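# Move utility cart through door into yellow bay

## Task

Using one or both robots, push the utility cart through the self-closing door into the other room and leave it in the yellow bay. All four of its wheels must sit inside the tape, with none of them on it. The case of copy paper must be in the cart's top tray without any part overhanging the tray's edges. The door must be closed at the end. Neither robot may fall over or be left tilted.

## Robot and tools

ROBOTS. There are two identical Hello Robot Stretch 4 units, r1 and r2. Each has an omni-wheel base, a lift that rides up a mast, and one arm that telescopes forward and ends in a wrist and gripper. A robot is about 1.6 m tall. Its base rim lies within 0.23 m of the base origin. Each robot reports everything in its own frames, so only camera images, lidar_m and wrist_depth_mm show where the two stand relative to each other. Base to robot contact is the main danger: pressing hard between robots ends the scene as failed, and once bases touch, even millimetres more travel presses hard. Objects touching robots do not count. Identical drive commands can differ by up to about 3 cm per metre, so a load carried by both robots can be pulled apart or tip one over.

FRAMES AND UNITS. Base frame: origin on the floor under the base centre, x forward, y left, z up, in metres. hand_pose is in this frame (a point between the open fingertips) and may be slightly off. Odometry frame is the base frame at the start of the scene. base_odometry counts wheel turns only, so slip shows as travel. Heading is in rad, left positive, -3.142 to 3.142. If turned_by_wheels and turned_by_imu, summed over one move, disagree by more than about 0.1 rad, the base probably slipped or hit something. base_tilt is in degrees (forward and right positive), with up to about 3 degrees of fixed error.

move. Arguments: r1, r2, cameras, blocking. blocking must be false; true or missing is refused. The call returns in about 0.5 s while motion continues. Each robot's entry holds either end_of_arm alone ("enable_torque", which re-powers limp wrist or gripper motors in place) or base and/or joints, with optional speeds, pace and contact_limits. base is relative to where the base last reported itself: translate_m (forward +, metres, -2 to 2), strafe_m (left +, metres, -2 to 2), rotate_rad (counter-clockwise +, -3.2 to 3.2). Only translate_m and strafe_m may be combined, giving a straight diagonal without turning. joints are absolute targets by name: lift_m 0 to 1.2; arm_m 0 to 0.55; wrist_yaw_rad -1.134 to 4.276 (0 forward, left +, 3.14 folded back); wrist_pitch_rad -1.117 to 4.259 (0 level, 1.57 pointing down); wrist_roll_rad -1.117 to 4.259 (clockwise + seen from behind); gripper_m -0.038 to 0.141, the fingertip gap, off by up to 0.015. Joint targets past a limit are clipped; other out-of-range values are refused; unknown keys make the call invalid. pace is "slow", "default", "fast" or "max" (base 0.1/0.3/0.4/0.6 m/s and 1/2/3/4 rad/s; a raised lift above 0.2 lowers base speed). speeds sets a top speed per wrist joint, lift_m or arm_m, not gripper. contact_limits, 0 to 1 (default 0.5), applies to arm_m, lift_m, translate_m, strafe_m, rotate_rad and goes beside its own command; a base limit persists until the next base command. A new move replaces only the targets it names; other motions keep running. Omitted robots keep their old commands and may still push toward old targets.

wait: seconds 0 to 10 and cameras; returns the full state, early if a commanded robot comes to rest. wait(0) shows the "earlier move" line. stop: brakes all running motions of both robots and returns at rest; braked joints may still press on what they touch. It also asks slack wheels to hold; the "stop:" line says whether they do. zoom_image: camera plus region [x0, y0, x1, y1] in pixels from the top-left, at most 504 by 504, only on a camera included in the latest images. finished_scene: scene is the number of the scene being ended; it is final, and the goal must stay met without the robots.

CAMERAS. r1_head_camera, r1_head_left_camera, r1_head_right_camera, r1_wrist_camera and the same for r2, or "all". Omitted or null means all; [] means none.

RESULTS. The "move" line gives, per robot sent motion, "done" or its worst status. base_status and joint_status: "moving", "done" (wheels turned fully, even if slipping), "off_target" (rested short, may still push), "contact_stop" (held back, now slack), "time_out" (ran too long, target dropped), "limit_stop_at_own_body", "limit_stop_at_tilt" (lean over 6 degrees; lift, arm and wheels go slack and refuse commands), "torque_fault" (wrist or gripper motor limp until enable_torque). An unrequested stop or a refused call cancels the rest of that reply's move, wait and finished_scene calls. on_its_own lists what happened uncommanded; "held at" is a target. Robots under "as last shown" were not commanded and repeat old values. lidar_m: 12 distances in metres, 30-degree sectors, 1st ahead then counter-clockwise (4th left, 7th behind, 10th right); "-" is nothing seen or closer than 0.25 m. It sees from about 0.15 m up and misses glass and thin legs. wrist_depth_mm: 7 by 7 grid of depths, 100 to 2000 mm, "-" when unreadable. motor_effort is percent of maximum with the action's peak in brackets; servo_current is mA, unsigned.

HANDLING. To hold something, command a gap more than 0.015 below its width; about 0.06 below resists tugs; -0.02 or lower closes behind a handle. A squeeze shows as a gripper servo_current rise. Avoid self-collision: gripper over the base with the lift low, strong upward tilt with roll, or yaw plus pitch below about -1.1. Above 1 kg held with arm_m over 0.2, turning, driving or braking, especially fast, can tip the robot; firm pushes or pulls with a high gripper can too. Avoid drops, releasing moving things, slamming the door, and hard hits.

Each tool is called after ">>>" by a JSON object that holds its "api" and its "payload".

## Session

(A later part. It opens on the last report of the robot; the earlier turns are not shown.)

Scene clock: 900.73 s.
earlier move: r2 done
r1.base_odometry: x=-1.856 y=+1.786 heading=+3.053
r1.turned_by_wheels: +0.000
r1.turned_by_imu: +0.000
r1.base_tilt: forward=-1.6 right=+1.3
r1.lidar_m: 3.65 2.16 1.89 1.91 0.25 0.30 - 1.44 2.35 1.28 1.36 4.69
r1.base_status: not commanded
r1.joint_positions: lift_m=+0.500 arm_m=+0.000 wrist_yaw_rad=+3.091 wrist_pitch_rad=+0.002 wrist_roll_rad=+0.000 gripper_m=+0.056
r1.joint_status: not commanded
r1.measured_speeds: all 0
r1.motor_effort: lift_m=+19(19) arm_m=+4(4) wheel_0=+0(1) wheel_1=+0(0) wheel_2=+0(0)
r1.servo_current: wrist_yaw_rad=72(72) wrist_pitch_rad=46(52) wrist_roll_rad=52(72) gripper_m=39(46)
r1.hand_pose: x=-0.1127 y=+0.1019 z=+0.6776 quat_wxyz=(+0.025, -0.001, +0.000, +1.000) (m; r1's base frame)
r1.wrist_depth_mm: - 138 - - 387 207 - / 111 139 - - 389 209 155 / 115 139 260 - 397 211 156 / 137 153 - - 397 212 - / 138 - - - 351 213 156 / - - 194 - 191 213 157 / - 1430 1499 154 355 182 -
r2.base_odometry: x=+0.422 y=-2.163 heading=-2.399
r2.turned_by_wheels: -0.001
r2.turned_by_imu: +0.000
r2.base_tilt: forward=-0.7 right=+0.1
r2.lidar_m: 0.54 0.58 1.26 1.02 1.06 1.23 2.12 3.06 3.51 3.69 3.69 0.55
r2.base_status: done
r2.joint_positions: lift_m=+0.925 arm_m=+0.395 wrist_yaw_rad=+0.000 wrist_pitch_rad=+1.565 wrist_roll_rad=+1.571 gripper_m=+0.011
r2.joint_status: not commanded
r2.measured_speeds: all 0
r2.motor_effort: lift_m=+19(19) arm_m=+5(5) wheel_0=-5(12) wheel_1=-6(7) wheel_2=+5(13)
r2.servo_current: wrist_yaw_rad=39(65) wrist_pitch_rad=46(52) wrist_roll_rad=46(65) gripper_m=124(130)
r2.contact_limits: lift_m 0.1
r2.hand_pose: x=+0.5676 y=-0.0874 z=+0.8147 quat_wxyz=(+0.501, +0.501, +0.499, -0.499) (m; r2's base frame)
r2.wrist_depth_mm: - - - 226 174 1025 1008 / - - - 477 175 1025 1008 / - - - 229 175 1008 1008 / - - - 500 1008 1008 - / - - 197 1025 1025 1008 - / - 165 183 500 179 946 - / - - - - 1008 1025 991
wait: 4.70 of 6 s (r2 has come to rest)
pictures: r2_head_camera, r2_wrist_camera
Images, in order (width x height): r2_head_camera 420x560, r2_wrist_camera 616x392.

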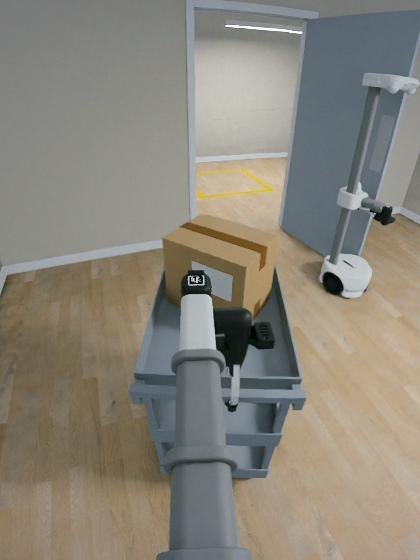

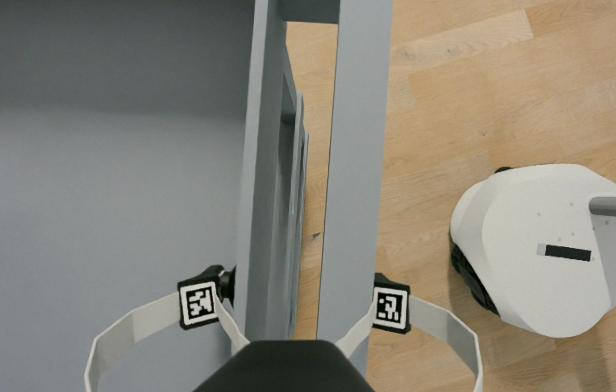

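>>> {"api": "move", "payload": {"r2": {"base":{"rotate_rad":-0.06},"pace":"slow"}, "blocking": false, "cameras": []}}

>>> {"api": "wait", "payload": {"seconds": 3, "cameras": []}}

>>> {"api": "move", "payload": {"r2": {"base":{"strafe_m":0.16},"pace":"slow"}, "blocking": false, "cameras": []}}

>>> {"api": "wait", "payload": {"seconds": 4, "cameras": []}}

>>> {"api": "move", "payload": {"r2": {"base":{"translate_m":0.3,"strafe_m":0.0},"pace":"slow"}, "blocking": false, "cameras": []}}

>>> {"api": "wait", "payload": {"seconds": 6, "cameras": ["r2_head_camera","r2_wrist_camera"]}}

Scene clock: 915.20 s.
move: r2 moving
r1: as last shown
r1.lidar_m: 3.65 2.18 1.89 1.91 0.25 0.31 - 1.46 2.35 1.29 1.37 4.71
r1.motor_effort: lift_m=+19(19) arm_m=+3(4) wheel_0=+0(0) wheel_1=+0(0) wheel_2=+0(0)
r1.servo_current: wrist_yaw_rad=39(59) wrist_pitch_rad=39(46) wrist_roll_rad=65(65) gripper_m=39(46)
r1.wrist_depth_mm: - 138 - - 387 207 - / 111 139 - - 392 209 155 / 114 139 260 - 397 211 156 / 137 151 - - 404 213 - / 138 - - - 353 213 156 / - - 194 - 191 212 157 / - 1430 1499 153 353 182 -
r2.base_odometry: x=+0.422 y=-2.163 heading=-2.459
r2.turned_by_wheels: -0.060
r2.turned_by_imu: -0.057
r2.base_tilt: forward=-0.7 right=+0.1
r2.lidar_m: 0.52 0.58 1.29 1.07 1.04 1.19 1.90 3.02 3.42 3.71 3.69 0.56
r2.base_status: rotate_rad moving
r2.joint_positions: lift_m=+0.925 arm_m=+0.395 wrist_yaw_rad=+0.000 wrist_pitch_rad=+1.565 wrist_roll_rad=+1.571 gripper_m=+0.011
r2.joint_status: not commanded
r2.measured_speeds: translate_m=-0.001 strafe_m=+0.000 rotate_rad=-0.009 lift_m=+0.000 arm_m=+0.000 wrist_yaw_rad=+0.000 wrist_pitch_rad=+0.000 wrist_roll_rad=+0.000
r2.motor_effort: lift_m=+19(19) arm_m=+5(5) wheel_0=+1(11) wheel_1=+3(8) wheel_2=+6(13)
r2.servo_current: wrist_yaw_rad=52(52) wrist_pitch_rad=39(46) wrist_roll_rad=52(59) gripper_m=124(124)
r2.contact_limits: lift_m 0.1
r2.hand_pose: x=+0.5675 y=-0.0874 z=+0.8147 quat_wxyz=(+0.501, +0.501, +0.499, -0.499) (m; r2's base frame)
r2.wrist_depth_mm: - - 187 176 1025 1025 1008 / - - 185 175 1025 1008 1008 / - - 182 176 1025 1025 1008 / - - 214 176 1042 1025 - / - - 211 176 1025 - - / - 165 184 530 178 154 - / - - - - 1025 1008 1025
pictures: none
No camera images: "cameras" was empty.

Scene clock: 915.60 s.
earlier move: r2 done
r1.base_odometry: x=-1.856 y=+1.786 heading=+3.053
r1.turned_by_wheels: +0.000
r1.turned_by_imu: +0.000
r1.base_tilt: forward=-1.6 right=+1.2
r1.lidar_m: 3.63 2.14 1.87 1.88 0.25 0.30 - 1.47 2.37 1.28 1.38 4.67
r1.base_status: not commanded
r1.joint_positions: lift_m=+0.500 arm_m=+0.000 wrist_yaw_rad=+3.091 wrist_pitch_rad=+0.002 wrist_roll_rad=+0.000 gripper_m=+0.056
r1.joint_status: not commanded
r1.measured_speeds: all 0
r1.motor_effort: lift_m=+19(19) arm_m=+4(4) wheel_0=+0(1) wheel_1=+0(0) wheel_2=+0(0)
r1.servo_current: wrist_yaw_rad=46(59) wrist_pitch_rad=46(52) wrist_roll_rad=46(65) gripper_m=46(52)
r1.hand_pose: x=-0.1127 y=+0.1019 z=+0.6776 quat_wxyz=(+0.025, -0.001, +0.000, +1.000) (m; r1's base frame)
r1.wrist_depth_mm: - 138 - - 387 208 - / 111 139 - - 394 210 156 / 115 139 258 - 397 211 156 / 137 152 - - 402 211 - / 138 - - - 351 212 156 / - - 193 - 190 212 157 / - 1430 1576 153 351 182 -
r2.base_odometry: x=+0.422 y=-2.163 heading=-2.459
r2.turned_by_wheels: +0.000
r2.turned_by_imu: +0.000
r2.base_tilt: forward=-0.7 right=+0.1
r2.lidar_m: 0.52 0.55 1.30 1.06 1.06 1.19 1.87 3.04 3.39 3.70 3.69 0.58
r2.base_status: done
r2.joint_positions: lift_m=+0.925 arm_m=+0.395 wrist_yaw_rad=+0.000 wrist_pitch_rad=+1.565 wrist_roll_rad=+1.571 gripper_m=+0.011
r2.joint_status: not commanded
r2.measured_speeds: all 0
r2.motor_effort: lift_m=+19(19) arm_m=+5(6) wheel_0=+0(11) wheel_1=+2(8) wheel_2=+3(13)
r2.servo_current: wrist_yaw_rad=46(52) wrist_pitch_rad=46(52) wrist_roll_rad=46(59) gripper_m=124(124)
r2.contact_limits: lift_m 0.1
r2.hand_pose: x=+0.5675 y=-0.0874 z=+0.8147 quat_wxyz=(+0.501, +0.501, +0.499, -0.499) (m; r2's base frame)
r2.wrist_depth_mm: - - 209 176 1025 1008 1008 / - - 183 176 1008 1025 1008 / - - 180 176 1025 1008 1025 / - - 213 176 1025 1008 - / - - 209 176 1025 1008 - / - 165 185 530 178 154 - / - - - - 1025 1008 1025
wait: 0.40 of 3 s (r2 has come to rest)
pictures: none
No camera images: "cameras" was empty.

Scene clock: 916.10 s.
move: r2 moving
r1: as last shown
r1.base_tilt: forward=-1.6 right=+1.3
r1.lidar_m: 3.63 2.14 1.89 1.86 0.25 0.33 - 1.44 2.36 1.27 1.40 4.71
r1.motor_effort: lift_m=+19(19) arm_m=+4(4) wheel_0=+0(0) wheel_1=+0(0) wheel_2=+0(0)
r1.servo_current: wrist_yaw_rad=52(59) wrist_pitch_rad=39(46) wrist_roll_rad=52(72) gripper_m=39(46)
r1.wrist_depth_mm: - 138 - - 389 206 - / 111 139 - - 397 208 155 / 114 139 260 - 399 211 156 / 137 152 - - 404 211 - / 138 - - - 353 213 156 / - - 193 - 191 212 157 / - 1430 1499 153 355 181 -
r2.base_odometry: x=+0.431 y=-2.174 heading=-2.459
r2.turned_by_wheels: +0.000
r2.turned_by_imu: +0.000
r2.base_tilt: forward=-0.7 right=+0.1
r2.lidar_m: 0.52 0.55 1.28 1.06 1.03 1.19 1.84 3.04 3.40 3.72 3.69 0.54
r2.base_status: strafe_m moving
r2.joint_positions: lift_m=+0.925 arm_m=+0.395 wrist_yaw_rad=+0.000 wrist_pitch_rad=+1.565 wrist_roll_rad=+1.571 gripper_m=+0.011
r2.joint_status: not commanded
r2.measured_speeds: translate_m=+0.000 strafe_m=+0.056 rotate_rad=-0.002 lift_m=+0.000 arm_m=+0.000 wrist_yaw_rad=+0.000 wrist_pitch_rad=+0.000 wrist_roll_rad=+0.000
r2.motor_effort: lift_m=+19(19) arm_m=+5(6) wheel_0=-8(13) wheel_1=+6(7) wheel_2=-1(2)
r2.servo_current: wrist_yaw_rad=52(52) wrist_pitch_rad=46(52) wrist_roll_rad=46(59) gripper_m=124(124)
r2.contact_limits: lift_m 0.1
r2.hand_pose: x=+0.5675 y=-0.0874 z=+0.8147 quat_wxyz=(+0.501, +0.501, +0.499, -0.499) (m; r2's base frame)
r2.wrist_depth_mm: - - 211 176 1025 1008 1008 / - - 177 176 1025 1025 1025 / - - 213 176 1025 1025 1008 / - - 211 176 1025 1025 - / - - 209 177 1025 - - / - 165 185 199 178 154 - / - - - - 1025 1025 1025
pictures: none
No camera images: "cameras" was empty.

Scene clock: 918.33 s.
earlier move: r2 done
r1.base_odometry: x=-1.856 y=+1.786 heading=+3.053
r1.turned_by_wheels: +0.000
r1.turned_by_imu: +0.000
r1.base_tilt: forward=-1.6 right=+1.3
r1.lidar_m: 3.68 2.18 1.84 1.89 0.25 0.32 - 1.46 2.39 1.34 1.42 4.71
r1.base_status: not commanded
r1.joint_positions: lift_m=+0.500 arm_m=+0.000 wrist_yaw_rad=+3.091 wrist_pitch_rad=+0.002 wrist_roll_rad=+0.000 gripper_m=+0.056
r1.joint_status: not commanded
r1.measured_speeds: all 0
r1.motor_effort: lift_m=+19(19) arm_m=+3(4) wheel_0=+0(1) wheel_1=+0(0) wheel_2=+0(0)
r1.servo_current: wrist_yaw_rad=46(72) wrist_pitch_rad=46(52) wrist_roll_rad=52(72) gripper_m=39(46)
r1.hand_pose: x=-0.1127 y=+0.1019 z=+0.6776 quat_wxyz=(+0.025, -0.001, +0.000, +1.000) (m; r1's base frame)
r1.wrist_depth_mm: - 138 - - 387 207 - / 111 138 - - 389 209 155 / 115 139 260 - 399 211 156 / 137 152 - - 399 212 - / 138 - - - 353 213 156 / - - 194 - 192 212 157 / - 1430 1537 153 353 181 -
r2.base_odometry: x=+0.523 y=-2.287 heading=-2.459
r2.turned_by_wheels: +0.000
r2.turned_by_imu: -0.001
r2.base_tilt: forward=-0.7 right=+0.1
r2.lidar_m: 0.51 0.61 1.10 0.90 0.90 1.05 1.63 3.09 3.44 3.87 3.83 0.52
r2.base_status: done
r2.joint_positions: lift_m=+0.925 arm_m=+0.395 wrist_yaw_rad=-0.003 wrist_pitch_rad=+1.568 wrist_roll_rad=+1.572 gripper_m=+0.011
r2.joint_status: not commanded
r2.measured_speeds: all 0
r2.motor_effort: lift_m=+19(19) arm_m=+5(6) wheel_0=-6(16) wheel_1=+4(9) wheel_2=+0(2)
r2.servo_current: wrist_yaw_rad=52(52) wrist_pitch_rad=33(52) wrist_roll_rad=59(59) gripper_m=124(130)
r2.contact_limits: lift_m 0.1
r2.hand_pose: x=+0.5663 y=-0.0874 z=+0.8147 quat_wxyz=(+0.500, +0.502, +0.498, -0.500) (m; r2's base frame)
r2.wrist_depth_mm: - - - 218 175 1025 1025 / - - - 1042 175 1042 1025 / - - - 1042 175 1008 1025 / - - - 1025 175 - - / - - 175 1042 176 - - / - 157 183 1025 177 - - / - - - - 1025 1060 1025
wait: 2.23 of 4 s (r2 has come to rest)
pictures: none
No camera images: "cameras" was empty.

Scene clock: 918.83 s.
move: r2 moving
r1: as last shown
r1.lidar_m: 3.63 2.18 1.90 1.89 0.25 0.33 - 1.43 2.35 1.35 1.43 4.70
r1.motor_effort: lift_m=+19(19) arm_m=+4(4) wheel_0=+0(1) wheel_1=+0(0) wheel_2=+0(0)
r1.servo_current: wrist_yaw_rad=39(59) wrist_pitch_rad=46(52) wrist_roll_rad=52(59) gripper_m=39(46)
r1.wrist_depth_mm: - 138 - - 389 206 - / 111 139 - - 392 209 156 / 115 139 262 - 397 210 156 / 137 151 - - 402 212 - / 138 - - - 355 213 156 / - - 194 - 190 212 157 / - 1464 1464 153 355 182 -
r2.base_odometry: x=+0.514 y=-2.295 heading=-2.459
r2.turned_by_wheels: -0.001
r2.turned_by_imu: +0.000
r2.base_tilt: forward=-0.7 right=+0.1
r2.lidar_m: 0.53 0.61 1.09 0.90 0.89 1.02 1.63 3.10 3.48 3.86 3.85 0.52
r2.base_status: translate_m moving; strafe_m moving
r2.joint_positions: lift_m=+0.925 arm_m=+0.395 wrist_yaw_rad=-0.004 wrist_pitch_rad=+1.571 wrist_roll_rad=+1.572 gripper_m=+0.011
r2.joint_status: not commanded
r2.measured_speeds: translate_m=+0.049 strafe_m=+0.000 rotate_rad=+0.001 lift_m=+0.000 arm_m=+0.000 wrist_yaw_rad=+0.000 wrist_pitch_rad=+0.000 wrist_roll_rad=+0.000
r2.motor_effort: lift_m=+19(19) arm_m=+5(5) wheel_0=+5(6) wheel_1=+5(7) wheel_2=-16(17)
r2.servo_current: wrist_yaw_rad=39(52) wrist_pitch_rad=46(46) wrist_roll_rad=52(52) gripper_m=124(130)
r2.contact_limits: lift_m 0.1
r2.hand_pose: x=+0.5654 y=-0.0874 z=+0.8147 quat_wxyz=(+0.499, +0.501, +0.499, -0.501) (m; r2's base frame)
r2.wrist_depth_mm: - - - 218 174 1042 1025 / - - - 1025 175 1025 1042 / - - - 1025 175 1025 1025 / - - - 1025 175 - - / - - - 1042 176 - - / - 163 183 1025 176 - - / - - - - 1025 1025 1025
pictures: none
No camera images: "cameras" was empty.

Scene clock: 922.63 s.
earlier move: r2 done
r1.base_odometry: x=-1.856 y=+1.786 heading=+3.053
r1.turned_by_wheels: +0.000
r1.turned_by_imu: +0.000
r1.base_tilt: forward=-1.6 right=+1.3
r1.lidar_m: 3.65 2.18 1.88 1.88 0.25 0.28 - 1.44 2.34 1.20 1.59 4.68
r1.base_status: not commanded
r1.joint_positions: lift_m=+0.500 arm_m=+0.000 wrist_yaw_rad=+3.091 wrist_pitch_rad=+0.002 wrist_roll_rad=+0.000 gripper_m=+0.056
r1.joint_status: not commanded
r1.measured_speeds: all 0
r1.motor_effort: lift_m=+19(19) arm_m=+4(4) wheel_0=+0(1) wheel_1=+0(1) wheel_2=+0(0)
r1.servo_current: wrist_yaw_rad=39(72) wrist_pitch_rad=46(52) wrist_roll_rad=26(65) gripper_m=39(46)
r1.hand_pose: x=-0.1127 y=+0.1019 z=+0.6776 quat_wxyz=(+0.025, -0.001, +0.000, +1.000) (m; r1's base frame)
r1.wrist_depth_mm: - 138 - - 387 206 - / 111 139 - - 394 208 155 / 115 139 260 - 399 211 156 / 137 152 - - 399 211 - / 137 - - - 349 212 156 / - - 193 - 191 211 157 / - 1430 1576 153 353 182 -
r2.base_odometry: x=+0.291 y=-2.476 heading=-2.458
r2.turned_by_wheels: +0.001
r2.turned_by_imu: +0.002
r2.base_tilt: forward=-0.7 right=+0.1
r2.lidar_m: 0.51 0.53 1.23 1.00 0.98 1.11 1.81 3.36 3.75 3.77 3.74 0.54
r2.base_status: done
r2.joint_positions: lift_m=+0.925 arm_m=+0.395 wrist_yaw_rad=-0.002 wrist_pitch_rad=+1.571 wrist_roll_rad=+1.571 gripper_m=+0.011
r2.joint_status: not commanded
r2.measured_speeds: all 0
r2.motor_effort: lift_m=+19(19) arm_m=+5(6) wheel_0=+6(11) wheel_1=+5(9) wheel_2=-3(17)
r2.servo_current: wrist_yaw_rad=39(59) wrist_pitch_rad=39(46) wrist_roll_rad=39(65) gripper_m=124(130)
r2.contact_limits: lift_m 0.1
r2.hand_pose: x=+0.5656 y=-0.0874 z=+0.8147 quat_wxyz=(+0.499, +0.501, +0.499, -0.501) (m; r2's base frame)
r2.wrist_depth_mm: - - 203 211 1008 1008 1008 / - - - 1042 1008 1025 1025 / - - - 1025 1025 1025 1008 / - - - 1025 1008 1008 - / - - 193 1025 1008 - - / - - 186 549 178 - - / - 136 - - 1042 1025 1025
wait: 3.80 of 6 s (r2 has come to rest)
pictures: r2_head_camera, r2_wrist_camera
Images, in order (width x height): r2_head_camera 420x560, r2_wrist_camera 616x392.

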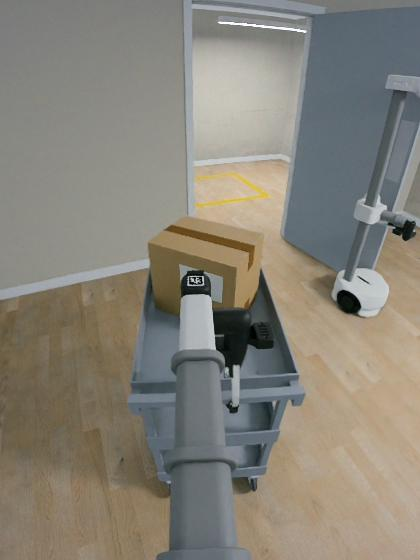

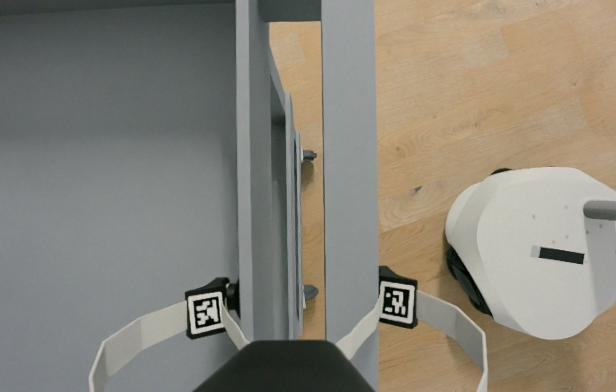

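>>> {"api": "move", "payload": {"r2": {"base":{"rotate_rad":-0.12},"pace":"slow"}, "blocking": false, "cameras": []}}

>>> {"api": "wait", "payload": {"seconds": 3, "cameras": []}}

>>> {"api": "move", "payload": {"r2": {"base":{"translate_m":-0.05,"strafe_m":0.26},"pace":"slow"}, "blocking": false, "cameras": []}}

>>> {"api": "wait", "payload": {"seconds": 5, "cameras": ["r2_head_camera","r2_wrist_camera"]}}

Scene clock: 931.57 s.
move: r2 moving
r1: as last shown
r1.lidar_m: 3.66 2.17 1.87 1.89 0.25 0.29 - 1.45 2.35 1.23 1.55 4.68
r1.motor_effort: lift_m=+19(19) arm_m=+4(4) wheel_0=+0(1) wheel_1=+0(0) wheel_2=+0(0)
r1.servo_current: wrist_yaw_rad=46(65) wrist_pitch_rad=39(46) wrist_roll_rad=39(59) gripper_m=46(46)
r1.wrist_depth_mm: - 138 - - 389 206 - / 111 138 - - 392 208 156 / 115 139 259 - 399 210 156 / 137 152 - - 402 211 - / 138 - - - 355 213 156 / - - 193 - 190 212 157 / - 1397 1537 153 351 182 -
r2.base_odometry: x=+0.291 y=-2.476 heading=-2.559
r2.turned_by_wheels: -0.101
r2.turned_by_imu: -0.097
r2.base_tilt: forward=-0.7 right=+0.1
r2.lidar_m: 0.51 0.48 1.33 1.04 1.00 1.11 1.51 3.36 3.62 3.83 3.75 0.60
r2.base_status: rotate_rad moving
r2.joint_positions: lift_m=+0.925 arm_m=+0.395 wrist_yaw_rad=+0.002 wrist_pitch_rad=+1.568 wrist_roll_rad=+1.568 gripper_m=+0.011
r2.joint_status: not commanded
r2.measured_speeds: translate_m=-0.001 strafe_m=-0.001 rotate_rad=-0.210 lift_m=+0.000 arm_m=+0.000 wrist_yaw_rad=+0.011 wrist_pitch_rad=-0.001 wrist_roll_rad=-0.012
r2.motor_effort: lift_m=+19(19) arm_m=+6(6) wheel_0=+10(17) wheel_1=+6(10) wheel_2=+10(15)
r2.servo_current: wrist_yaw_rad=46(52) wrist_pitch_rad=46(46) wrist_roll_rad=52(52) gripper_m=124(124)
r2.contact_limits: lift_m 0.1
r2.hand_pose: x=+0.5668 y=-0.0874 z=+0.8147 quat_wxyz=(+0.502, +0.499, +0.501, -0.498) (m; r2's base frame)
r2.wrist_depth_mm: 218 230 203 175 1025 1025 1008 / - - 217 175 1025 1008 1008 / - - 193 175 1008 1008 1025 / - - 194 176 1025 1008 - / - - 195 176 1008 - - / - - 183 176 179 155 - / - 139 - - 1025 1025 1025
pictures: none
No camera images: "cameras" was empty.

Scene clock: 932.03 s.
earlier move: r2 done
r1.base_odometry: x=-1.856 y=+1.786 heading=+3.053
r1.turned_by_wheels: +0.000
r1.turned_by_imu: +0.000
r1.base_tilt: forward=-1.6 right=+1.3
r1.lidar_m: 3.65 2.17 1.90 1.89 0.25 0.32 - 1.46 2.36 1.20 1.50 4.68
r1.base_status: not commanded
r1.joint_positions: lift_m=+0.500 arm_m=+0.000 wrist_yaw_rad=+3.091 wrist_pitch_rad=+0.002 wrist_roll_rad=+0.000 gripper_m=+0.056
r1.joint_status: not commanded
r1.measured_speeds: all 0
r1.motor_effort: lift_m=+19(19) arm_m=+3(4) wheel_0=+0(1) wheel_1=+0(0) wheel_2=+0(0)
r1.servo_current: wrist_yaw_rad=33(65) wrist_pitch_rad=52(52) wrist_roll_rad=46(59) gripper_m=46(46)
r1.hand_pose: x=-0.1127 y=+0.1019 z=+0.6776 quat_wxyz=(+0.025, -0.001, +0.000, +1.000) (m; r1's base frame)
r1.wrist_depth_mm: - 138 - - 387 207 - / 111 138 - - 392 208 155 / 114 139 259 - 397 211 156 / 137 152 - - 402 211 - / 138 - - - 355 213 156 / - - 193 - 191 213 157 / - 1464 1499 154 351 182 -
r2.base_odometry: x=+0.291 y=-2.476 heading=-2.577
r2.turned_by_wheels: -0.018
r2.turned_by_imu: -0.017
r2.base_tilt: forward=-0.7 right=+0.1
r2.lidar_m: 0.50 0.52 1.34 1.02 0.98 1.06 1.49 3.38 3.58 3.83 3.74 0.58
r2.base_status: done
r2.joint_positions: lift_m=+0.925 arm_m=+0.395 wrist_yaw_rad=+0.003 wrist_pitch_rad=+1.568 wrist_roll_rad=+1.567 gripper_m=+0.011
r2.joint_status: not commanded
r2.measured_speeds: all 0
r2.motor_effort: lift_m=+19(19) arm_m=+6(6) wheel_0=+8(17) wheel_1=+7(10) wheel_2=+7(15)
r2.servo_current: wrist_yaw_rad=39(59) wrist_pitch_rad=46(46) wrist_roll_rad=52(52) gripper_m=124(124)
r2.contact_limits: lift_m 0.1
r2.hand_pose: x=+0.5668 y=-0.0874 z=+0.8147 quat_wxyz=(+0.502, +0.499, +0.501, -0.498) (m; r2's base frame)
r2.wrist_depth_mm: 216 225 208 175 1008 1042 1008 / - - 215 175 1042 1025 1025 / - - 198 175 1025 1008 1008 / - - 200 175 1025 1025 - / - - 190 176 1042 - - / - - 185 176 179 - - / - 140 - - 1042 1042 1025
wait: 0.47 of 3 s (r2 has come to rest)
pictures: none
No camera images: "cameras" was empty.

Scene clock: 932.53 s.
move: r2 moving
r1: as last shown
r1.lidar_m: 3.63 2.18 1.89 1.88 0.25 0.32 - 1.46 2.34 1.19 1.55 4.68
r1.motor_effort: lift_m=+19(19) arm_m=+4(4) wheel_0=+0(1) wheel_1=+0(0) wheel_2=+0(0)
r1.servo_current: wrist_yaw_rad=33(72) wrist_pitch_rad=39(46) wrist_roll_rad=46(59) gripper_m=39(46)
r1.wrist_depth_mm: - 138 - - 387 207 - / 111 138 - - 389 208 155 / 114 139 259 - 397 211 156 / 137 151 - - 399 211 - / 138 - - - 353 213 156 / - - 193 - 190 213 157 / - 1397 1499 153 355 182 -
r2.base_odometry: x=+0.299 y=-2.486 heading=-2.576
r2.turned_by_wheels: +0.001
r2.turned_by_imu: +0.001
r2.base_tilt: forward=-0.7 right=+0.0
r2.lidar_m: 0.49 0.51 1.36 1.02 0.97 1.05 1.50 3.35 3.58 3.83 3.74 0.56
r2.base_status: translate_m moving; strafe_m moving
r2.joint_positions: lift_m=+0.925 arm_m=+0.395 wrist_yaw_rad=+0.003 wrist_pitch_rad=+1.568 wrist_roll_rad=+1.567 gripper_m=+0.011
r2.joint_status: not commanded
r2.measured_speeds: translate_m=-0.011 strafe_m=+0.050 rotate_rad=+0.000 lift_m=+0.000 arm_m=+0.000 wrist_yaw_rad=+0.000 wrist_pitch_rad=+0.000 wrist_roll_rad=+0.000
r2.motor_effort: lift_m=+19(19) arm_m=+6(6) wheel_0=-6(8) wheel_1=+8(10) wheel_2=+6(9)
r2.servo_current: wrist_yaw_rad=59(59) wrist_pitch_rad=39(46) wrist_roll_rad=52(52) gripper_m=124(124)
r2.contact_limits: lift_m 0.1
r2.hand_pose: x=+0.5668 y=-0.0874 z=+0.8147 quat_wxyz=(+0.502, +0.499, +0.501, -0.498) (m; r2's base frame)
r2.wrist_depth_mm: 218 229 207 175 1008 1025 1008 / - - 208 175 1008 1025 1025 / - - 202 175 1025 1025 1008 / - - 195 176 1025 1008 - / - - 193 176 1025 - - / - 165 185 176 179 - - / - 139 - - 1025 1042 1008
pictures: none
No camera images: "cameras" was empty.

Scene clock: 935.90 s.
earlier move: r2 done
r1.base_odometry: x=-1.856 y=+1.786 heading=+3.053
r1.turned_by_wheels: +0.000
r1.turned_by_imu: +0.000
r1.base_tilt: forward=-1.6 right=+1.3
r1.lidar_m: 3.66 2.16 1.89 1.90 0.25 0.30 - 1.46 2.36 1.28 2.22 4.68
r1.base_status: not commanded
r1.joint_positions: lift_m=+0.500 arm_m=+0.000 wrist_yaw_rad=+3.091 wrist_pitch_rad=+0.002 wrist_roll_rad=+0.000 gripper_m=+0.056
r1.joint_status: not commanded
r1.measured_speeds: all 0
r1.motor_effort: lift_m=+19(19) arm_m=+3(4) wheel_0=+0(1) wheel_1=+0(0) wheel_2=+0(0)
r1.servo_current: wrist_yaw_rad=39(72) wrist_pitch_rad=46(59) wrist_roll_rad=46(72) gripper_m=39(52)
r1.hand_pose: x=-0.1127 y=+0.1019 z=+0.6776 quat_wxyz=(+0.025, -0.001, +0.000, +1.000) (m; r1's base frame)
r1.wrist_depth_mm: - 138 - - 387 206 - / 111 139 - - 392 209 155 / 115 139 259 - 399 211 156 / 137 152 - - 402 212 - / 138 - - - 353 212 156 / - - 193 - 190 213 156 / - 1430 1537 153 353 182 -
r2.base_odometry: x=+0.472 y=-2.669 heading=-2.577
r2.turned_by_wheels: -0.001
r2.turned_by_imu: -0.002
r2.base_tilt: forward=-0.6 right=+0.0
r2.lidar_m: 0.52 0.60 1.03 0.77 0.74 0.79 1.18 3.44 3.64 4.08 4.00 0.55
r2.base_status: done
r2.joint_positions: lift_m=+0.925 arm_m=+0.395 wrist_yaw_rad=+0.001 wrist_pitch_rad=+1.565 wrist_roll_rad=+1.572 gripper_m=+0.011
r2.joint_status: not commanded
r2.measured_speeds: all 0
r2.motor_effort: lift_m=+19(19) arm_m=+5(6) wheel_0=-7(13) wheel_1=+2(10) wheel_2=+5(9)
r2.servo_current: wrist_yaw_rad=52(59) wrist_pitch_rad=46(46) wrist_roll_rad=46(59) gripper_m=130(130)
r2.contact_limits: lift_m 0.1
r2.hand_pose: x=+0.5676 y=-0.0874 z=+0.8147 quat_wxyz=(+0.502, +0.501, +0.499, -0.498) (m; r2's base frame)
r2.wrist_depth_mm: - - - 222 174 1008 1008 / - - - 500 175 1025 1008 / - - - 1042 175 1008 1008 / - - - 496 176 1025 - / - - 204 564 1025 1025 - / - 160 183 504 179 1025 - / - - - - 1025 1008 1025
wait: 3.37 of 5 s (r2 has come to rest)
pictures: r2_head_camera, r2_wrist_camera
Images, in order (width x height): r2_head_camera 420x560, r2_wrist_camera 616x392.

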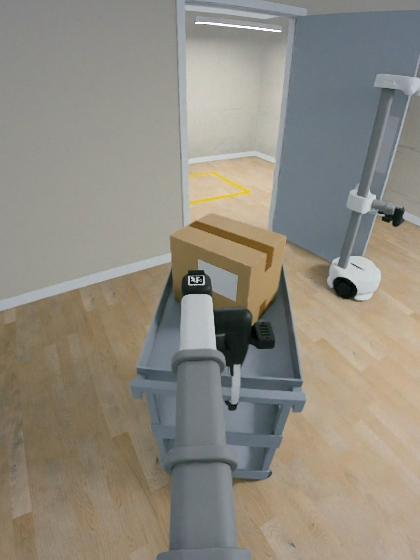

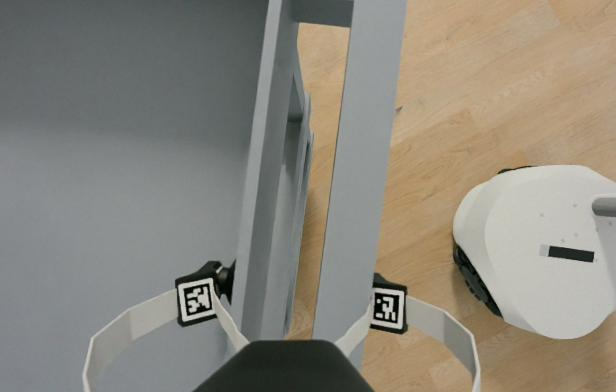

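>>> {"api": "move", "payload": {"r2": {"base":{"translate_m":0.35},"pace":"slow"}, "blocking": false, "cameras": []}}

>>> {"api": "wait", "payload": {"seconds": 6, "cameras": ["r2_head_camera","r2_wrist_camera"]}}

Scene clock: 940.57 s.
move: r2 moving
r1: as last shown
r1.lidar_m: 3.66 2.18 1.90 1.90 0.25 0.30 - 1.46 2.34 1.29 2.22 4.69
r1.motor_effort: lift_m=+19(19) arm_m=+4(4) wheel_0=+0(0) wheel_1=+1(1) wheel_2=+0(0)
r1.servo_current: wrist_yaw_rad=52(52) wrist_pitch_rad=39(46) wrist_roll_rad=39(59) gripper_m=39(46)
r1.wrist_depth_mm: - 138 - - 387 208 - / 111 138 - - 392 208 155 / 115 139 260 - 404 211 156 / 137 151 - - 402 213 - / 138 - - - 353 213 156 / - - 193 - 191 211 157 / - 1464 1576 153 351 182 -
r2.base_odometry: x=+0.462 y=-2.675 heading=-2.577
r2.turned_by_wheels: +0.000
r2.turned_by_imu: +0.000
r2.base_tilt: forward=-0.7 right=+0.1
r2.lidar_m: 0.56 0.60 1.02 0.77 0.75 0.81 1.18 3.43 3.65 4.09 3.98 0.52
r2.base_status: translate_m moving
r2.joint_positions: lift_m=+0.925 arm_m=+0.395 wrist_yaw_rad=-0.002 wrist_pitch_rad=+1.566 wrist_roll_rad=+1.572 gripper_m=+0.011
r2.joint_status: not commanded
r2.measured_speeds: translate_m=+0.047 strafe_m=+0.000 rotate_rad=-0.001 lift_m=+0.000 arm_m=+0.000 wrist_yaw_rad=-0.006 wrist_pitch_rad=+0.030 wrist_roll_rad=+0.000
r2.motor_effort: lift_m=+19(19) arm_m=+5(6) wheel_0=+3(9) wheel_1=+5(5) wheel_2=-14(14)
r2.servo_current: wrist_yaw_rad=39(65) wrist_pitch_rad=46(46) wrist_roll_rad=52(59) gripper_m=124(124)
r2.contact_limits: lift_m 0.1
r2.hand_pose: x=+0.5669 y=-0.0874 z=+0.8147 quat_wxyz=(+0.500, +0.502, +0.498, -0.500) (m; r2's base frame)
r2.wrist_depth_mm: - - - 222 174 1025 1025 / - - - 1042 174 1025 1025 / - - - 244 174 1025 1025 / - - - 521 175 1025 - / - - 179 259 1008 - - / - 164 183 1025 178 891 - / - - - - 1042 1042 1025
pictures: none
No camera images: "cameras" was empty.

Scene clock: 944.87 s.
earlier move: r2 done
r1.base_odometry: x=-1.856 y=+1.786 heading=+3.053
r1.turned_by_wheels: +0.000
r1.turned_by_imu: +0.000
r1.base_tilt: forward=-1.6 right=+1.3
r1.lidar_m: 3.65 2.17 1.89 1.89 0.25 0.30 - 1.44 1.27 1.31 3.36 4.70
r1.base_status: not commanded
r1.joint_positions: lift_m=+0.500 arm_m=+0.000 wrist_yaw_rad=+3.091 wrist_pitch_rad=+0.002 wrist_roll_rad=+0.000 gripper_m=+0.056
r1.joint_status: not commanded
r1.measured_speeds: all 0
r1.motor_effort: lift_m=+19(19) arm_m=+4(4) wheel_0=+0(1) wheel_1=+0(1) wheel_2=+0(0)
r1.servo_current: wrist_yaw_rad=39(72) wrist_pitch_rad=33(52) wrist_roll_rad=52(72) gripper_m=46(52)
r1.hand_pose: x=-0.1127 y=+0.1019 z=+0.6776 quat_wxyz=(+0.025, -0.001, +0.000, +1.000) (m; r1's base frame)
r1.wrist_depth_mm: - 138 - - 389 208 - / 111 139 - - 394 208 156 / 115 139 258 - 397 211 156 / 137 152 - - 399 211 - / 138 - - - 351 211 156 / - - 193 - 191 213 156 / - 1464 1537 153 355 182 -
r2.base_odometry: x=+0.176 y=-2.856 heading=-2.576
r2.turned_by_wheels: +0.001
r2.turned_by_imu: +0.003
r2.base_tilt: forward=-0.7 right=+0.1
r2.lidar_m: 0.48 0.50 1.24 0.91 0.89 0.98 1.43 3.73 4.00 3.94 3.83 0.53
r2.base_status: done
r2.joint_positions: lift_m=+0.925 arm_m=+0.395 wrist_yaw_rad=+0.001 wrist_pitch_rad=+1.572 wrist_roll_rad=+1.568 gripper_m=+0.011
r2.joint_status: not commanded
r2.measured_speeds: all 0
r2.motor_effort: lift_m=+19(19) arm_m=+5(6) wheel_0=+8(13) wheel_1=+5(9) wheel_2=-4(18)
r2.servo_current: wrist_yaw_rad=46(65) wrist_pitch_rad=46(52) wrist_roll_rad=46(59) gripper_m=117(130)
r2.contact_limits: lift_m 0.1
r2.hand_pose: x=+0.5654 y=-0.0874 z=+0.8147 quat_wxyz=(+0.501, +0.499, +0.501, -0.499) (m; r2's base frame)
r2.wrist_depth_mm: 206 223 201 174 1025 1025 1008 / - - 217 174 1042 1025 1008 / - - 196 174 1008 1042 1025 / - - 192 175 1025 1025 - / - - 200 175 1025 - - / - - 185 214 176 153 - / - 136 - - 176 1042 1025
wait: 4.30 of 6 s (r2 has come to rest)
pictures: r2_head_camera, r2_wrist_camera
Images, in order (width x height): r2_head_camera 420x560, r2_wrist_camera 616x392.

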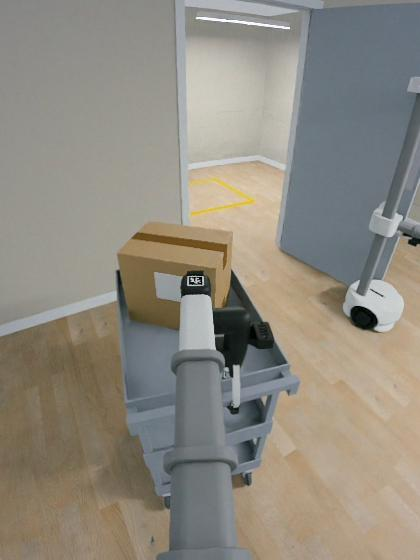

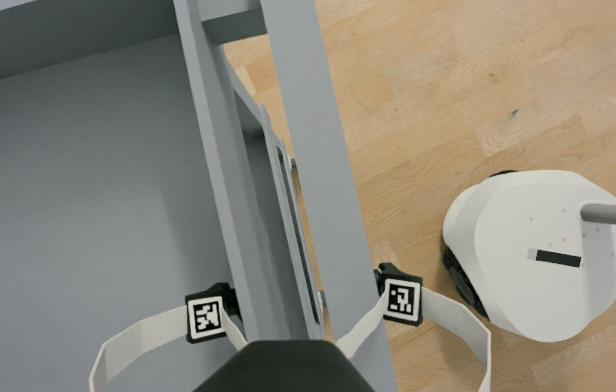

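>>> {"api": "move", "payload": {"r2": {"base":{"translate_m":-0.4,"strafe_m":0.14},"pace":"slow"}, "blocking": false, "cameras": []}}

>>> {"api": "wait", "payload": {"seconds": 7, "cameras": []}}

>>> {"api": "move", "payload": {"r2": {"joints":{"gripper_m":0.12}}, "blocking": false, "cameras": []}}

>>> {"api": "wait", "payload": {"seconds": 2, "cameras": ["r2_head_camera","r2_wrist_camera"]}}

Scene clock: 983.00 s.
move: r2 moving
r1: as last shown
r1.lidar_m: 3.62 2.18 1.88 1.89 0.25 0.30 - 1.46 1.26 1.31 3.36 4.69
r1.motor_effort: lift_m=+19(19) arm_m=+3(4) wheel_0=+0(1) wheel_1=+0(0) wheel_2=+0(0)
r1.servo_current: wrist_yaw_rad=46(65) wrist_pitch_rad=39(46) wrist_roll_rad=59(59) gripper_m=39(46)
r1.wrist_depth_mm: - 138 - - 389 207 - / 111 139 - - 394 209 156 / 115 139 259 - 397 211 155 / 137 152 - - 404 211 - / 138 - - - 353 213 157 / - - 193 - 191 211 157 / - 1430 1499 153 353 182 -
r2.base_odometry: x=+0.189 y=-2.854 heading=-2.576
r2.turned_by_wheels: +0.000
r2.turned_by_imu: +0.000
r2.base_tilt: forward=-0.7 right=+0.1
r2.lidar_m: 0.47 0.51 1.23 0.93 0.90 0.95 1.41 3.73 3.98 3.96 3.86 0.59
r2.base_status: translate_m moving; strafe_m moving
r2.joint_positions: lift_m=+0.925 arm_m=+0.395 wrist_yaw_rad=+0.003 wrist_pitch_rad=+1.568 wrist_roll_rad=+1.568 gripper_m=+0.011
r2.joint_status: not commanded
r2.measured_speeds: translate_m=-0.048 strafe_m=+0.016 rotate_rad=-0.001 lift_m=+0.000 arm_m=+0.000 wrist_yaw_rad=+0.004 wrist_pitch_rad=-0.008 wrist_roll_rad=+0.000
r2.motor_effort: lift_m=+19(19) arm_m=+5(5) wheel_0=-6(6) wheel_1=-6(6) wheel_2=+11(12)
r2.servo_current: wrist_yaw_rad=59(59) wrist_pitch_rad=33(52) wrist_roll_rad=39(59) gripper_m=117(124)
r2.contact_limits: lift_m 0.1
r2.hand_pose: x=+0.5669 y=-0.0874 z=+0.8147 quat_wxyz=(+0.502, +0.499, +0.501, -0.498) (m; r2's base frame)
r2.wrist_depth_mm: 211 224 204 175 1025 1008 991 / - - 221 175 1025 1025 1008 / - - 202 175 1025 1025 1025 / - - 195 175 1025 1042 - / - - 196 176 1025 - - / - - 185 176 179 148 - / - 138 - - 1025 1025 1042
pictures: none
No camera images: "cameras" was empty.

Scene clock: 987.97 s.
earlier move: r2 done
r1.base_odometry: x=-1.856 y=+1.786 heading=+3.053
r1.turned_by_wheels: +0.000
r1.turned_by_imu: +0.000
r1.base_tilt: forward=-1.6 right=+1.3
r1.lidar_m: 3.62 2.15 1.89 1.90 0.25 0.30 - 1.45 2.34 1.47 2.41 4.68
r1.base_status: not commanded
r1.joint_positions: lift_m=+0.500 arm_m=+0.000 wrist_yaw_rad=+3.091 wrist_pitch_rad=+0.002 wrist_roll_rad=+0.000 gripper_m=+0.056
r1.joint_status: not commanded
r1.measured_speeds: all 0
r1.motor_effort: lift_m=+19(19) arm_m=+3(4) wheel_0=+0(1) wheel_1=+0(1) wheel_2=+0(0)
r1.servo_current: wrist_yaw_rad=33(72) wrist_pitch_rad=46(52) wrist_roll_rad=52(65) gripper_m=39(52)
r1.hand_pose: x=-0.1127 y=+0.1019 z=+0.6776 quat_wxyz=(+0.025, -0.001, +0.000, +1.000) (m; r1's base frame)
r1.wrist_depth_mm: - 138 - - 387 208 - / 111 138 - - 392 210 156 / 115 139 259 - 397 210 156 / 137 152 - - 399 211 - / 138 - - - 353 213 156 / - - 194 - 190 212 157 / - 1430 1464 153 355 182 -
r2.base_odometry: x=+0.589 y=-2.760 heading=-2.576
r2.turned_by_wheels: +0.000
r2.turned_by_imu: +0.000
r2.base_tilt: forward=-0.7 right=+0.1
r2.lidar_m: 0.52 0.53 0.82 0.62 0.59 0.65 0.96 3.31 3.65 4.26 4.15 0.55
r2.base_status: done
r2.joint_positions: lift_m=+0.925 arm_m=+0.395 wrist_yaw_rad=+0.001 wrist_pitch_rad=+1.565 wrist_roll_rad=+1.570 gripper_m=+0.011
r2.joint_status: not commanded
r2.measured_speeds: all 0
r2.motor_effort: lift_m=+19(19) arm_m=+5(5) wheel_0=-4(15) wheel_1=-6(8) wheel_2=+5(13)
r2.servo_current: wrist_yaw_rad=59(59) wrist_pitch_rad=52(52) wrist_roll_rad=46(59) gripper_m=117(130)
r2.contact_limits: lift_m 0.1
r2.hand_pose: x=+0.5676 y=-0.0874 z=+0.8147 quat_wxyz=(+0.502, +0.501, +0.499, -0.498) (m; r2's base frame)
r2.wrist_depth_mm: - - 191 211 1025 1025 1008 / - - - 512 1025 1042 1008 / - - - 530 1025 1008 1008 / - - - 559 1025 1008 - / - - 207 176 1025 1025 - / - 165 186 176 180 917 - / - - - - 1025 1008 1025
wait: 4.97 of 7 s (r2 has come to rest)
pictures: none
No camera images: "cameras" was empty.

Scene clock: 988.47 s.
move: r2 moving
r1: as last shown
r1.lidar_m: 3.63 2.17 1.88 1.90 0.25 0.30 - 1.46 2.34 1.48 2.38 4.70
r1.motor_effort: lift_m=+19(19) arm_m=+4(4) wheel_0=+0(0) wheel_1=+0(0) wheel_2=+0(0)
r1.servo_current: wrist_yaw_rad=46(59) wrist_pitch_rad=46(46) wrist_roll_rad=59(59) gripper_m=39(46)
r1.wrist_depth_mm: - 138 - - 387 207 - / 111 139 - - 392 209 156 / 115 139 262 - 399 211 156 / 137 151 - - 399 211 - / 138 - - - 351 212 156 / - - 195 - 191 212 156 / - 1464 1464 153 355 182 -
r2.base_odometry: x=+0.589 y=-2.760 heading=-2.576
r2.turned_by_wheels: +0.000
r2.turned_by_imu: +0.000
r2.base_tilt: forward=-0.7 right=+0.1
r2.lidar_m: 0.54 0.56 0.81 0.62 0.59 0.65 0.94 3.28 3.67 4.21 4.14 0.55
r2.base_status: not commanded
r2.joint_positions: lift_m=+0.925 arm_m=+0.395 wrist_yaw_rad=+0.001 wrist_pitch_rad=+1.565 wrist_roll_rad=+1.570 gripper_m=+0.030
r2.joint_status: gripper_m moving
r2.measured_speeds: translate_m=+0.000 strafe_m=+0.000 rotate_rad=+0.000 lift_m=+0.001 arm_m=+0.000 wrist_yaw_rad=+0.000 wrist_pitch_rad=+0.000 wrist_roll_rad=+0.000
r2.motor_effort: lift_m=+18(19) arm_m=+4(5) wheel_0=-4(5) wheel_1=-6(6) wheel_2=+5(6)
r2.servo_current: wrist_yaw_rad=33(52) wrist_pitch_rad=46(52) wrist_roll_rad=52(52) gripper_m=72(124)
r2.contact_limits: lift_m 0.1
r2.hand_pose: x=+0.5676 y=-0.0874 z=+0.8148 quat_wxyz=(+0.502, +0.501, +0.499, -0.498) (m; r2's base frame)
r2.wrist_depth_mm: - - 186 211 1025 1008 1025 / - - 179 238 1008 1025 1008 / - - 179 500 1008 991 1008 / - - 196 517 1025 1025 - / - - 202 1025 1025 1008 - / - 160 185 189 181 1008 - / - - - - 1042 1042 1008
pictures: none
No camera images: "cameras" was empty.

Scene clock: 989.90 s.
earlier move: r2 done
r1.base_odometry: x=-1.856 y=+1.786 heading=+3.053
r1.turned_by_wheels: +0.000
r1.turned_by_imu: +0.000
r1.base_tilt: forward=-1.6 right=+1.3
r1.lidar_m: 3.65 2.16 1.88 1.90 0.25 0.28 - 1.46 2.37 1.48 2.41 4.69
r1.base_status: not commanded
r1.joint_positions: lift_m=+0.500 arm_m=+0.000 wrist_yaw_rad=+3.091 wrist_pitch_rad=+0.002 wrist_roll_rad=+0.000 gripper_m=+0.056
r1.joint_status: not commanded
r1.measured_speeds: all 0
r1.motor_effort: lift_m=+19(19) arm_m=+3(4) wheel_0=+0(0) wheel_1=+0(0) wheel_2=+0(0)
r1.servo_current: wrist_yaw_rad=52(65) wrist_pitch_rad=46(52) wrist_roll_rad=52(65) gripper_m=39(46)
r1.hand_pose: x=-0.1127 y=+0.1019 z=+0.6776 quat_wxyz=(+0.025, -0.001, +0.000, +1.000) (m; r1's base frame)
r1.wrist_depth_mm: - 138 - - 387 208 - / 111 138 - - 394 208 155 / 115 139 260 - 397 211 156 / 137 152 - - 402 211 - / 138 - - - 351 213 156 / - - 194 - 191 213 156 / - 1464 1537 153 353 182 -
r2.base_odometry: x=+0.589 y=-2.760 heading=-2.576
r2.turned_by_wheels: +0.000
r2.turned_by_imu: +0.000
r2.base_tilt: forward=-0.6 right=+0.1
r2.lidar_m: 0.53 0.55 0.81 0.61 0.59 0.63 0.97 3.28 3.66 4.22 4.15 0.55
r2.base_status: not commanded
r2.joint_positions: lift_m=+0.925 arm_m=+0.395 wrist_yaw_rad=+0.001 wrist_pitch_rad=+1.567 wrist_roll_rad=+1.570 gripper_m=+0.120
r2.joint_status: all done
r2.measured_speeds: all 0
r2.motor_effort: lift_m=+16(19) arm_m=+5(5) wheel_0=-4(5) wheel_1=-6(6) wheel_2=+4(6)
r2.servo_current: wrist_yaw_rad=52(59) wrist_pitch_rad=39(52) wrist_roll_rad=52(59) gripper_m=52(124)
r2.contact_limits: lift_m 0.1
r2.hand_pose: x=+0.5671 y=-0.0874 z=+0.8149 quat_wxyz=(+0.501, +0.501, +0.499, -0.499) (m; r2's base frame)
r2.wrist_depth_mm: - - 198 208 1025 1025 1008 / - - - 424 1042 1008 1008 / - - 208 176 1008 1025 1025 / - - - 176 1025 1060 - / - - 181 177 1025 - - / - 185 185 177 187 - - / - - - - 1042 1042 1025
wait: 1.43 of 2 s (r2 has come to rest)
pictures: r2_head_camera, r2_wrist_camera
Images, in order (width x height): r2_head_camera 420x560, r2_wrist_camera 616x392.

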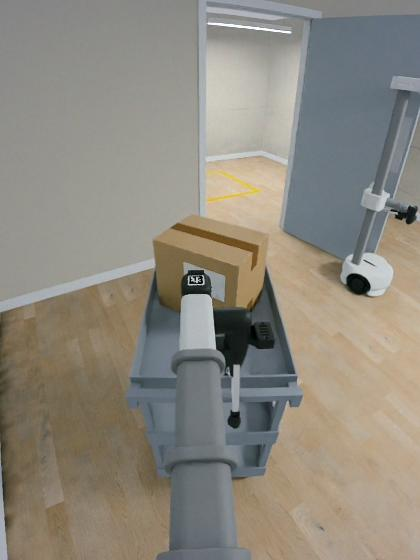

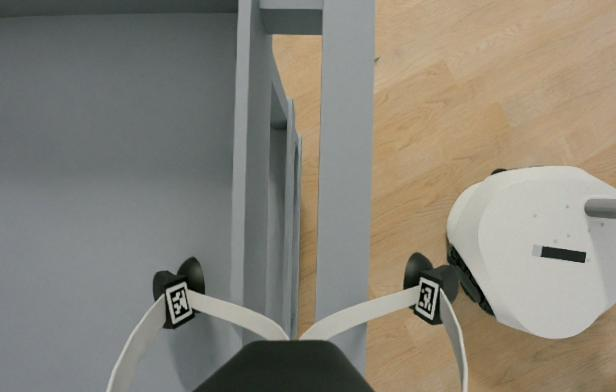

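>>> {"api": "move", "payload": {"r2": {"base":{"strafe_m":0.055},"pace":"slow"}, "blocking": false, "cameras": []}}

>>> {"api": "wait", "payload": {"seconds": 2, "cameras": []}}

>>> {"api": "move", "payload": {"r2": {"joints":{"gripper_m":0.0}}, "blocking": false, "cameras": []}}

>>> {"api": "wait", "payload": {"seconds": 2, "cameras": ["r2_head_camera","r2_wrist_camera"]}}

Scene clock: 996.63 s.
move: r2 moving
r1: as last shown
r1.base_tilt: forward=-1.5 right=+1.3
r1.lidar_m: 3.65 2.19 1.88 1.88 0.25 0.31 - 1.47 2.35 1.47 2.42 4.70
r1.motor_effort: lift_m=+19(19) arm_m=+4(4) wheel_0=+0(1) wheel_1=+0(0) wheel_2=+0(0)
r1.servo_current: wrist_yaw_rad=59(59) wrist_pitch_rad=46(46) wrist_roll_rad=59(65) gripper_m=39(46)
r1.wrist_depth_mm: - 138 - - 384 207 - / 111 139 - - 392 209 156 / 115 139 259 - 399 211 156 / 137 152 - - 404 211 - / 138 - - - 353 213 156 / - - 193 - 191 212 157 / - 1464 1537 153 355 181 -
r2.base_odometry: x=+0.597 y=-2.772 heading=-2.576
r2.turned_by_wheels: +0.000
r2.turned_by_imu: +0.000
r2.base_tilt: forward=-0.7 right=+0.1
r2.lidar_m: 0.53 0.58 0.80 0.61 0.59 0.64 0.94 3.23 3.68 4.24 4.16 0.56
r2.base_status: strafe_m moving
r2.joint_positions: lift_m=+0.925 arm_m=+0.395 wrist_yaw_rad=+0.001 wrist_pitch_rad=+1.567 wrist_roll_rad=+1.570 gripper_m=+0.120
r2.joint_status: not commanded
r2.measured_speeds: translate_m=+0.001 strafe_m=+0.057 rotate_rad=-0.004 lift_m=+0.000 arm_m=+0.000 wrist_yaw_rad=+0.000 wrist_pitch_rad=+0.000 wrist_roll_rad=+0.000
r2.motor_effort: lift_m=+17(17) arm_m=+5(5) wheel_0=-7(9) wheel_1=+7(8) wheel_2=+0(2)
r2.servo_current: wrist_yaw_rad=46(65) wrist_pitch_rad=46(46) wrist_roll_rad=33(59) gripper_m=46(59)
r2.contact_limits: lift_m 0.1
r2.hand_pose: x=+0.5671 y=-0.0874 z=+0.8149 quat_wxyz=(+0.501, +0.501, +0.499, -0.499) (m; r2's base frame)
r2.wrist_depth_mm: - - 198 251 1025 1025 1025 / - - 204 265 1025 1008 1025 / - - 211 176 1008 1025 1025 / - - 181 176 1025 1008 - / - - 220 564 1025 - - / - 185 189 178 186 - - / - - - - 1042 1042 1042
pictures: none
No camera images: "cameras" was empty.

Scene clock: 998.03 s.
earlier move: r2 done
r1.base_odometry: x=-1.856 y=+1.786 heading=+3.053
r1.turned_by_wheels: +0.000
r1.turned_by_imu: +0.000
r1.base_tilt: forward=-1.6 right=+1.3
r1.lidar_m: 3.65 2.16 1.88 1.87 0.25 0.33 - 1.46 2.35 1.49 2.50 4.69
r1.base_status: not commanded
r1.joint_positions: lift_m=+0.500 arm_m=+0.000 wrist_yaw_rad=+3.091 wrist_pitch_rad=+0.002 wrist_roll_rad=+0.000 gripper_m=+0.056
r1.joint_status: not commanded
r1.measured_speeds: all 0
r1.motor_effort: lift_m=+19(19) arm_m=+3(4) wheel_0=+0(1) wheel_1=+0(0) wheel_2=+0(0)
r1.servo_current: wrist_yaw_rad=26(72) wrist_pitch_rad=39(52) wrist_roll_rad=46(65) gripper_m=39(46)
r1.hand_pose: x=-0.1127 y=+0.1019 z=+0.6776 quat_wxyz=(+0.025, -0.001, +0.000, +1.000) (m; r1's base frame)
r1.wrist_depth_mm: - 138 - - 384 206 - / 111 138 - - 394 209 156 / 114 139 258 - 397 210 156 / 137 152 - - 399 211 - / 138 - - - 355 212 156 / - - 195 - 191 212 157 / - 1430 1537 153 353 182 -
r2.base_odometry: x=+0.618 y=-2.807 heading=-2.576
r2.turned_by_wheels: +0.000
r2.turned_by_imu: +0.000
r2.base_tilt: forward=-0.7 right=+0.1
r2.lidar_m: 0.52 1.77 0.76 0.58 0.53 0.59 0.86 3.05 3.71 4.29 4.19 0.55
r2.base_status: done
r2.joint_positions: lift_m=+0.925 arm_m=+0.395 wrist_yaw_rad=+0.001 wrist_pitch_rad=+1.567 wrist_roll_rad=+1.570 gripper_m=+0.120
r2.joint_status: not commanded
r2.measured_speeds: all 0
r2.motor_effort: lift_m=+17(17) arm_m=+5(5) wheel_0=-3(11) wheel_1=+4(8) wheel_2=+0(2)
r2.servo_current: wrist_yaw_rad=39(65) wrist_pitch_rad=39(52) wrist_roll_rad=65(65) gripper_m=52(59)
r2.contact_limits: lift_m 0.1
r2.hand_pose: x=+0.5671 y=-0.0874 z=+0.8149 quat_wxyz=(+0.501, +0.501, +0.499, -0.499) (m; r2's base frame)
r2.wrist_depth_mm: - - 176 402 1025 1025 1008 / - - 204 258 1008 1042 1008 / - - 179 176 1042 1025 1008 / - - 183 176 1008 1025 - / - - 188 500 1025 - - / - 185 193 177 186 - - / - - - - 1025 1042 1042
wait: 1.40 of 2 s (r2 has come to rest)
pictures: none
No camera images: "cameras" was empty.

Scene clock: 998.53 s.
move: r2 moving
r1: as last shown
r1.lidar_m: 3.64 2.16 1.88 1.89 0.25 0.31 - 1.46 2.32 1.47 2.54 4.68
r1.motor_effort: lift_m=+19(19) arm_m=+4(4) wheel_0=-1(1) wheel_1=+0(0) wheel_2=+0(0)
r1.servo_current: wrist_yaw_rad=52(59) wrist_pitch_rad=39(52) wrist_roll_rad=46(65) gripper_m=39(46)
r1.wrist_depth_mm: - 138 - - 387 208 - / 111 139 - - 394 208 155 / 114 139 260 - 397 210 156 / 137 152 - - 402 211 - / 137 - - - 351 212 156 / - - 193 - 191 212 156 / - 1464 1537 153 351 182 -
r2.base_odometry: x=+0.618 y=-2.807 heading=-2.576
r2.turned_by_wheels: +0.000
r2.turned_by_imu: +0.000
r2.base_tilt: forward=-0.6 right=+0.0
r2.lidar_m: 0.51 1.71 0.77 0.56 0.55 0.60 0.86 3.09 3.70 4.29 4.19 0.56
r2.base_status: not commanded
r2.joint_positions: lift_m=+0.925 arm_m=+0.395 wrist_yaw_rad=+0.001 wrist_pitch_rad=+1.567 wrist_roll_rad=+1.570 gripper_m=+0.106
r2.joint_status: gripper_m moving
r2.measured_speeds: all 0
r2.motor_effort: lift_m=+17(17) arm_m=+5(5) wheel_0=-3(3) wheel_1=+4(4) wheel_2=+0(1)
r2.servo_current: wrist_yaw_rad=52(59) wrist_pitch_rad=46(46) wrist_roll_rad=46(52) gripper_m=91(91)
r2.contact_limits: lift_m 0.1
r2.hand_pose: x=+0.5671 y=-0.0874 z=+0.8149 quat_wxyz=(+0.501, +0.501, +0.499, -0.499) (m; r2's base frame)
r2.wrist_depth_mm: - - 176 392 1008 1008 1008 / - - - 530 1042 1042 1008 / - - 210 176 1025 1025 1025 / - - 182 176 1025 1025 - / - - 211 496 1008 - - / - - 191 177 189 - - / - - - - 1042 1025 1025
pictures: none
No camera images: "cameras" was empty.

Scene clock: 1000.03 s.
earlier move: r2 done
r1.base_odometry: x=-1.856 y=+1.786 heading=+3.053
r1.turned_by_wheels: +0.000
r1.turned_by_imu: +0.000
r1.base_tilt: forward=-1.6 right=+1.3
r1.lidar_m: 3.65 2.18 1.89 1.90 0.25 0.31 - 1.43 2.37 1.50 2.49 4.69
r1.base_status: not commanded
r1.joint_positions: lift_m=+0.500 arm_m=+0.000 wrist_yaw_rad=+3.091 wrist_pitch_rad=+0.002 wrist_roll_rad=+0.000 gripper_m=+0.056
r1.joint_status: not commanded
r1.measured_speeds: all 0
r1.motor_effort: lift_m=+19(19) arm_m=+4(4) wheel_0=+0(1) wheel_1=+0(0) wheel_2=+0(0)
r1.servo_current: wrist_yaw_rad=26(65) wrist_pitch_rad=39(52) wrist_roll_rad=33(65) gripper_m=39(46)
r1.hand_pose: x=-0.1127 y=+0.1019 z=+0.6776 quat_wxyz=(+0.025, -0.001, +0.000, +1.000) (m; r1's base frame)
r1.wrist_depth_mm: - 138 - - 387 206 - / 111 138 - - 394 208 155 / 115 139 259 - 397 211 156 / 137 152 - - 402 211 - / 138 - - - 351 212 157 / - - 193 - 191 211 156 / - 1397 1576 154 353 182 -
r2.base_odometry: x=+0.618 y=-2.807 heading=-2.576
r2.turned_by_wheels: +0.000
r2.turned_by_imu: +0.000
r2.base_tilt: forward=-0.6 right=+0.1
r2.lidar_m: 0.53 1.75 0.73 0.56 0.55 0.60 0.86 3.06 3.72 4.27 4.19 0.55
r2.base_status: not commanded
r2.joint_positions: lift_m=+0.925 arm_m=+0.395 wrist_yaw_rad=+0.001 wrist_pitch_rad=+1.567 wrist_roll_rad=+1.570 gripper_m=+0.002
r2.joint_status: all done
r2.measured_speeds: all 0
r2.motor_effort: lift_m=+22(22) arm_m=+5(5) wheel_0=-3(3) wheel_1=+4(4) wheel_2=+0(1)
r2.servo_current: wrist_yaw_rad=46(65) wrist_pitch_rad=46(52) wrist_roll_rad=46(59) gripper_m=169(319)
r2.contact_limits: lift_m 0.1
r2.hand_pose: x=+0.5671 y=-0.0874 z=+0.8145 quat_wxyz=(+0.501, +0.501, +0.499, -0.499) (m; r2's base frame)
r2.wrist_depth_mm: - - - 225 170 1008 1008 / - - - 504 1008 1025 1025 / - - 172 544 1025 1008 1008 / - - - 1042 1008 1025 - / - - 198 1008 1025 - - / - 166 183 1025 177 158 - / - 134 - - 1042 1025 1025
wait: 1.50 of 2 s (r2 has come to rest)
pictures: r2_head_camera, r2_wrist_camera
Images, in order (width x height): r2_head_camera 420x560, r2_wrist_camera 616x392.

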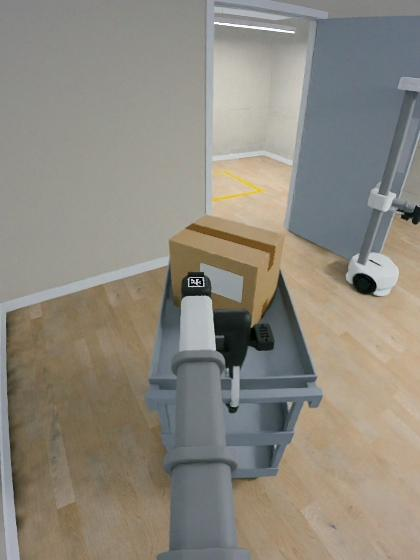

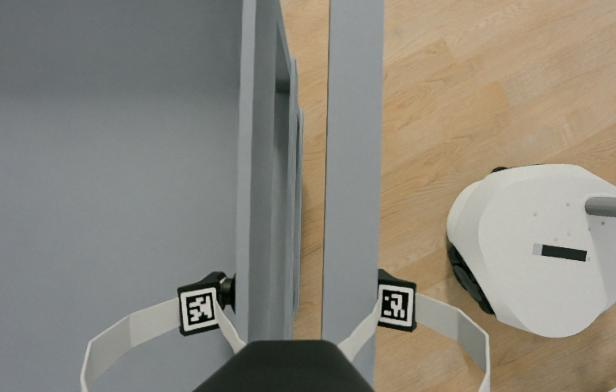

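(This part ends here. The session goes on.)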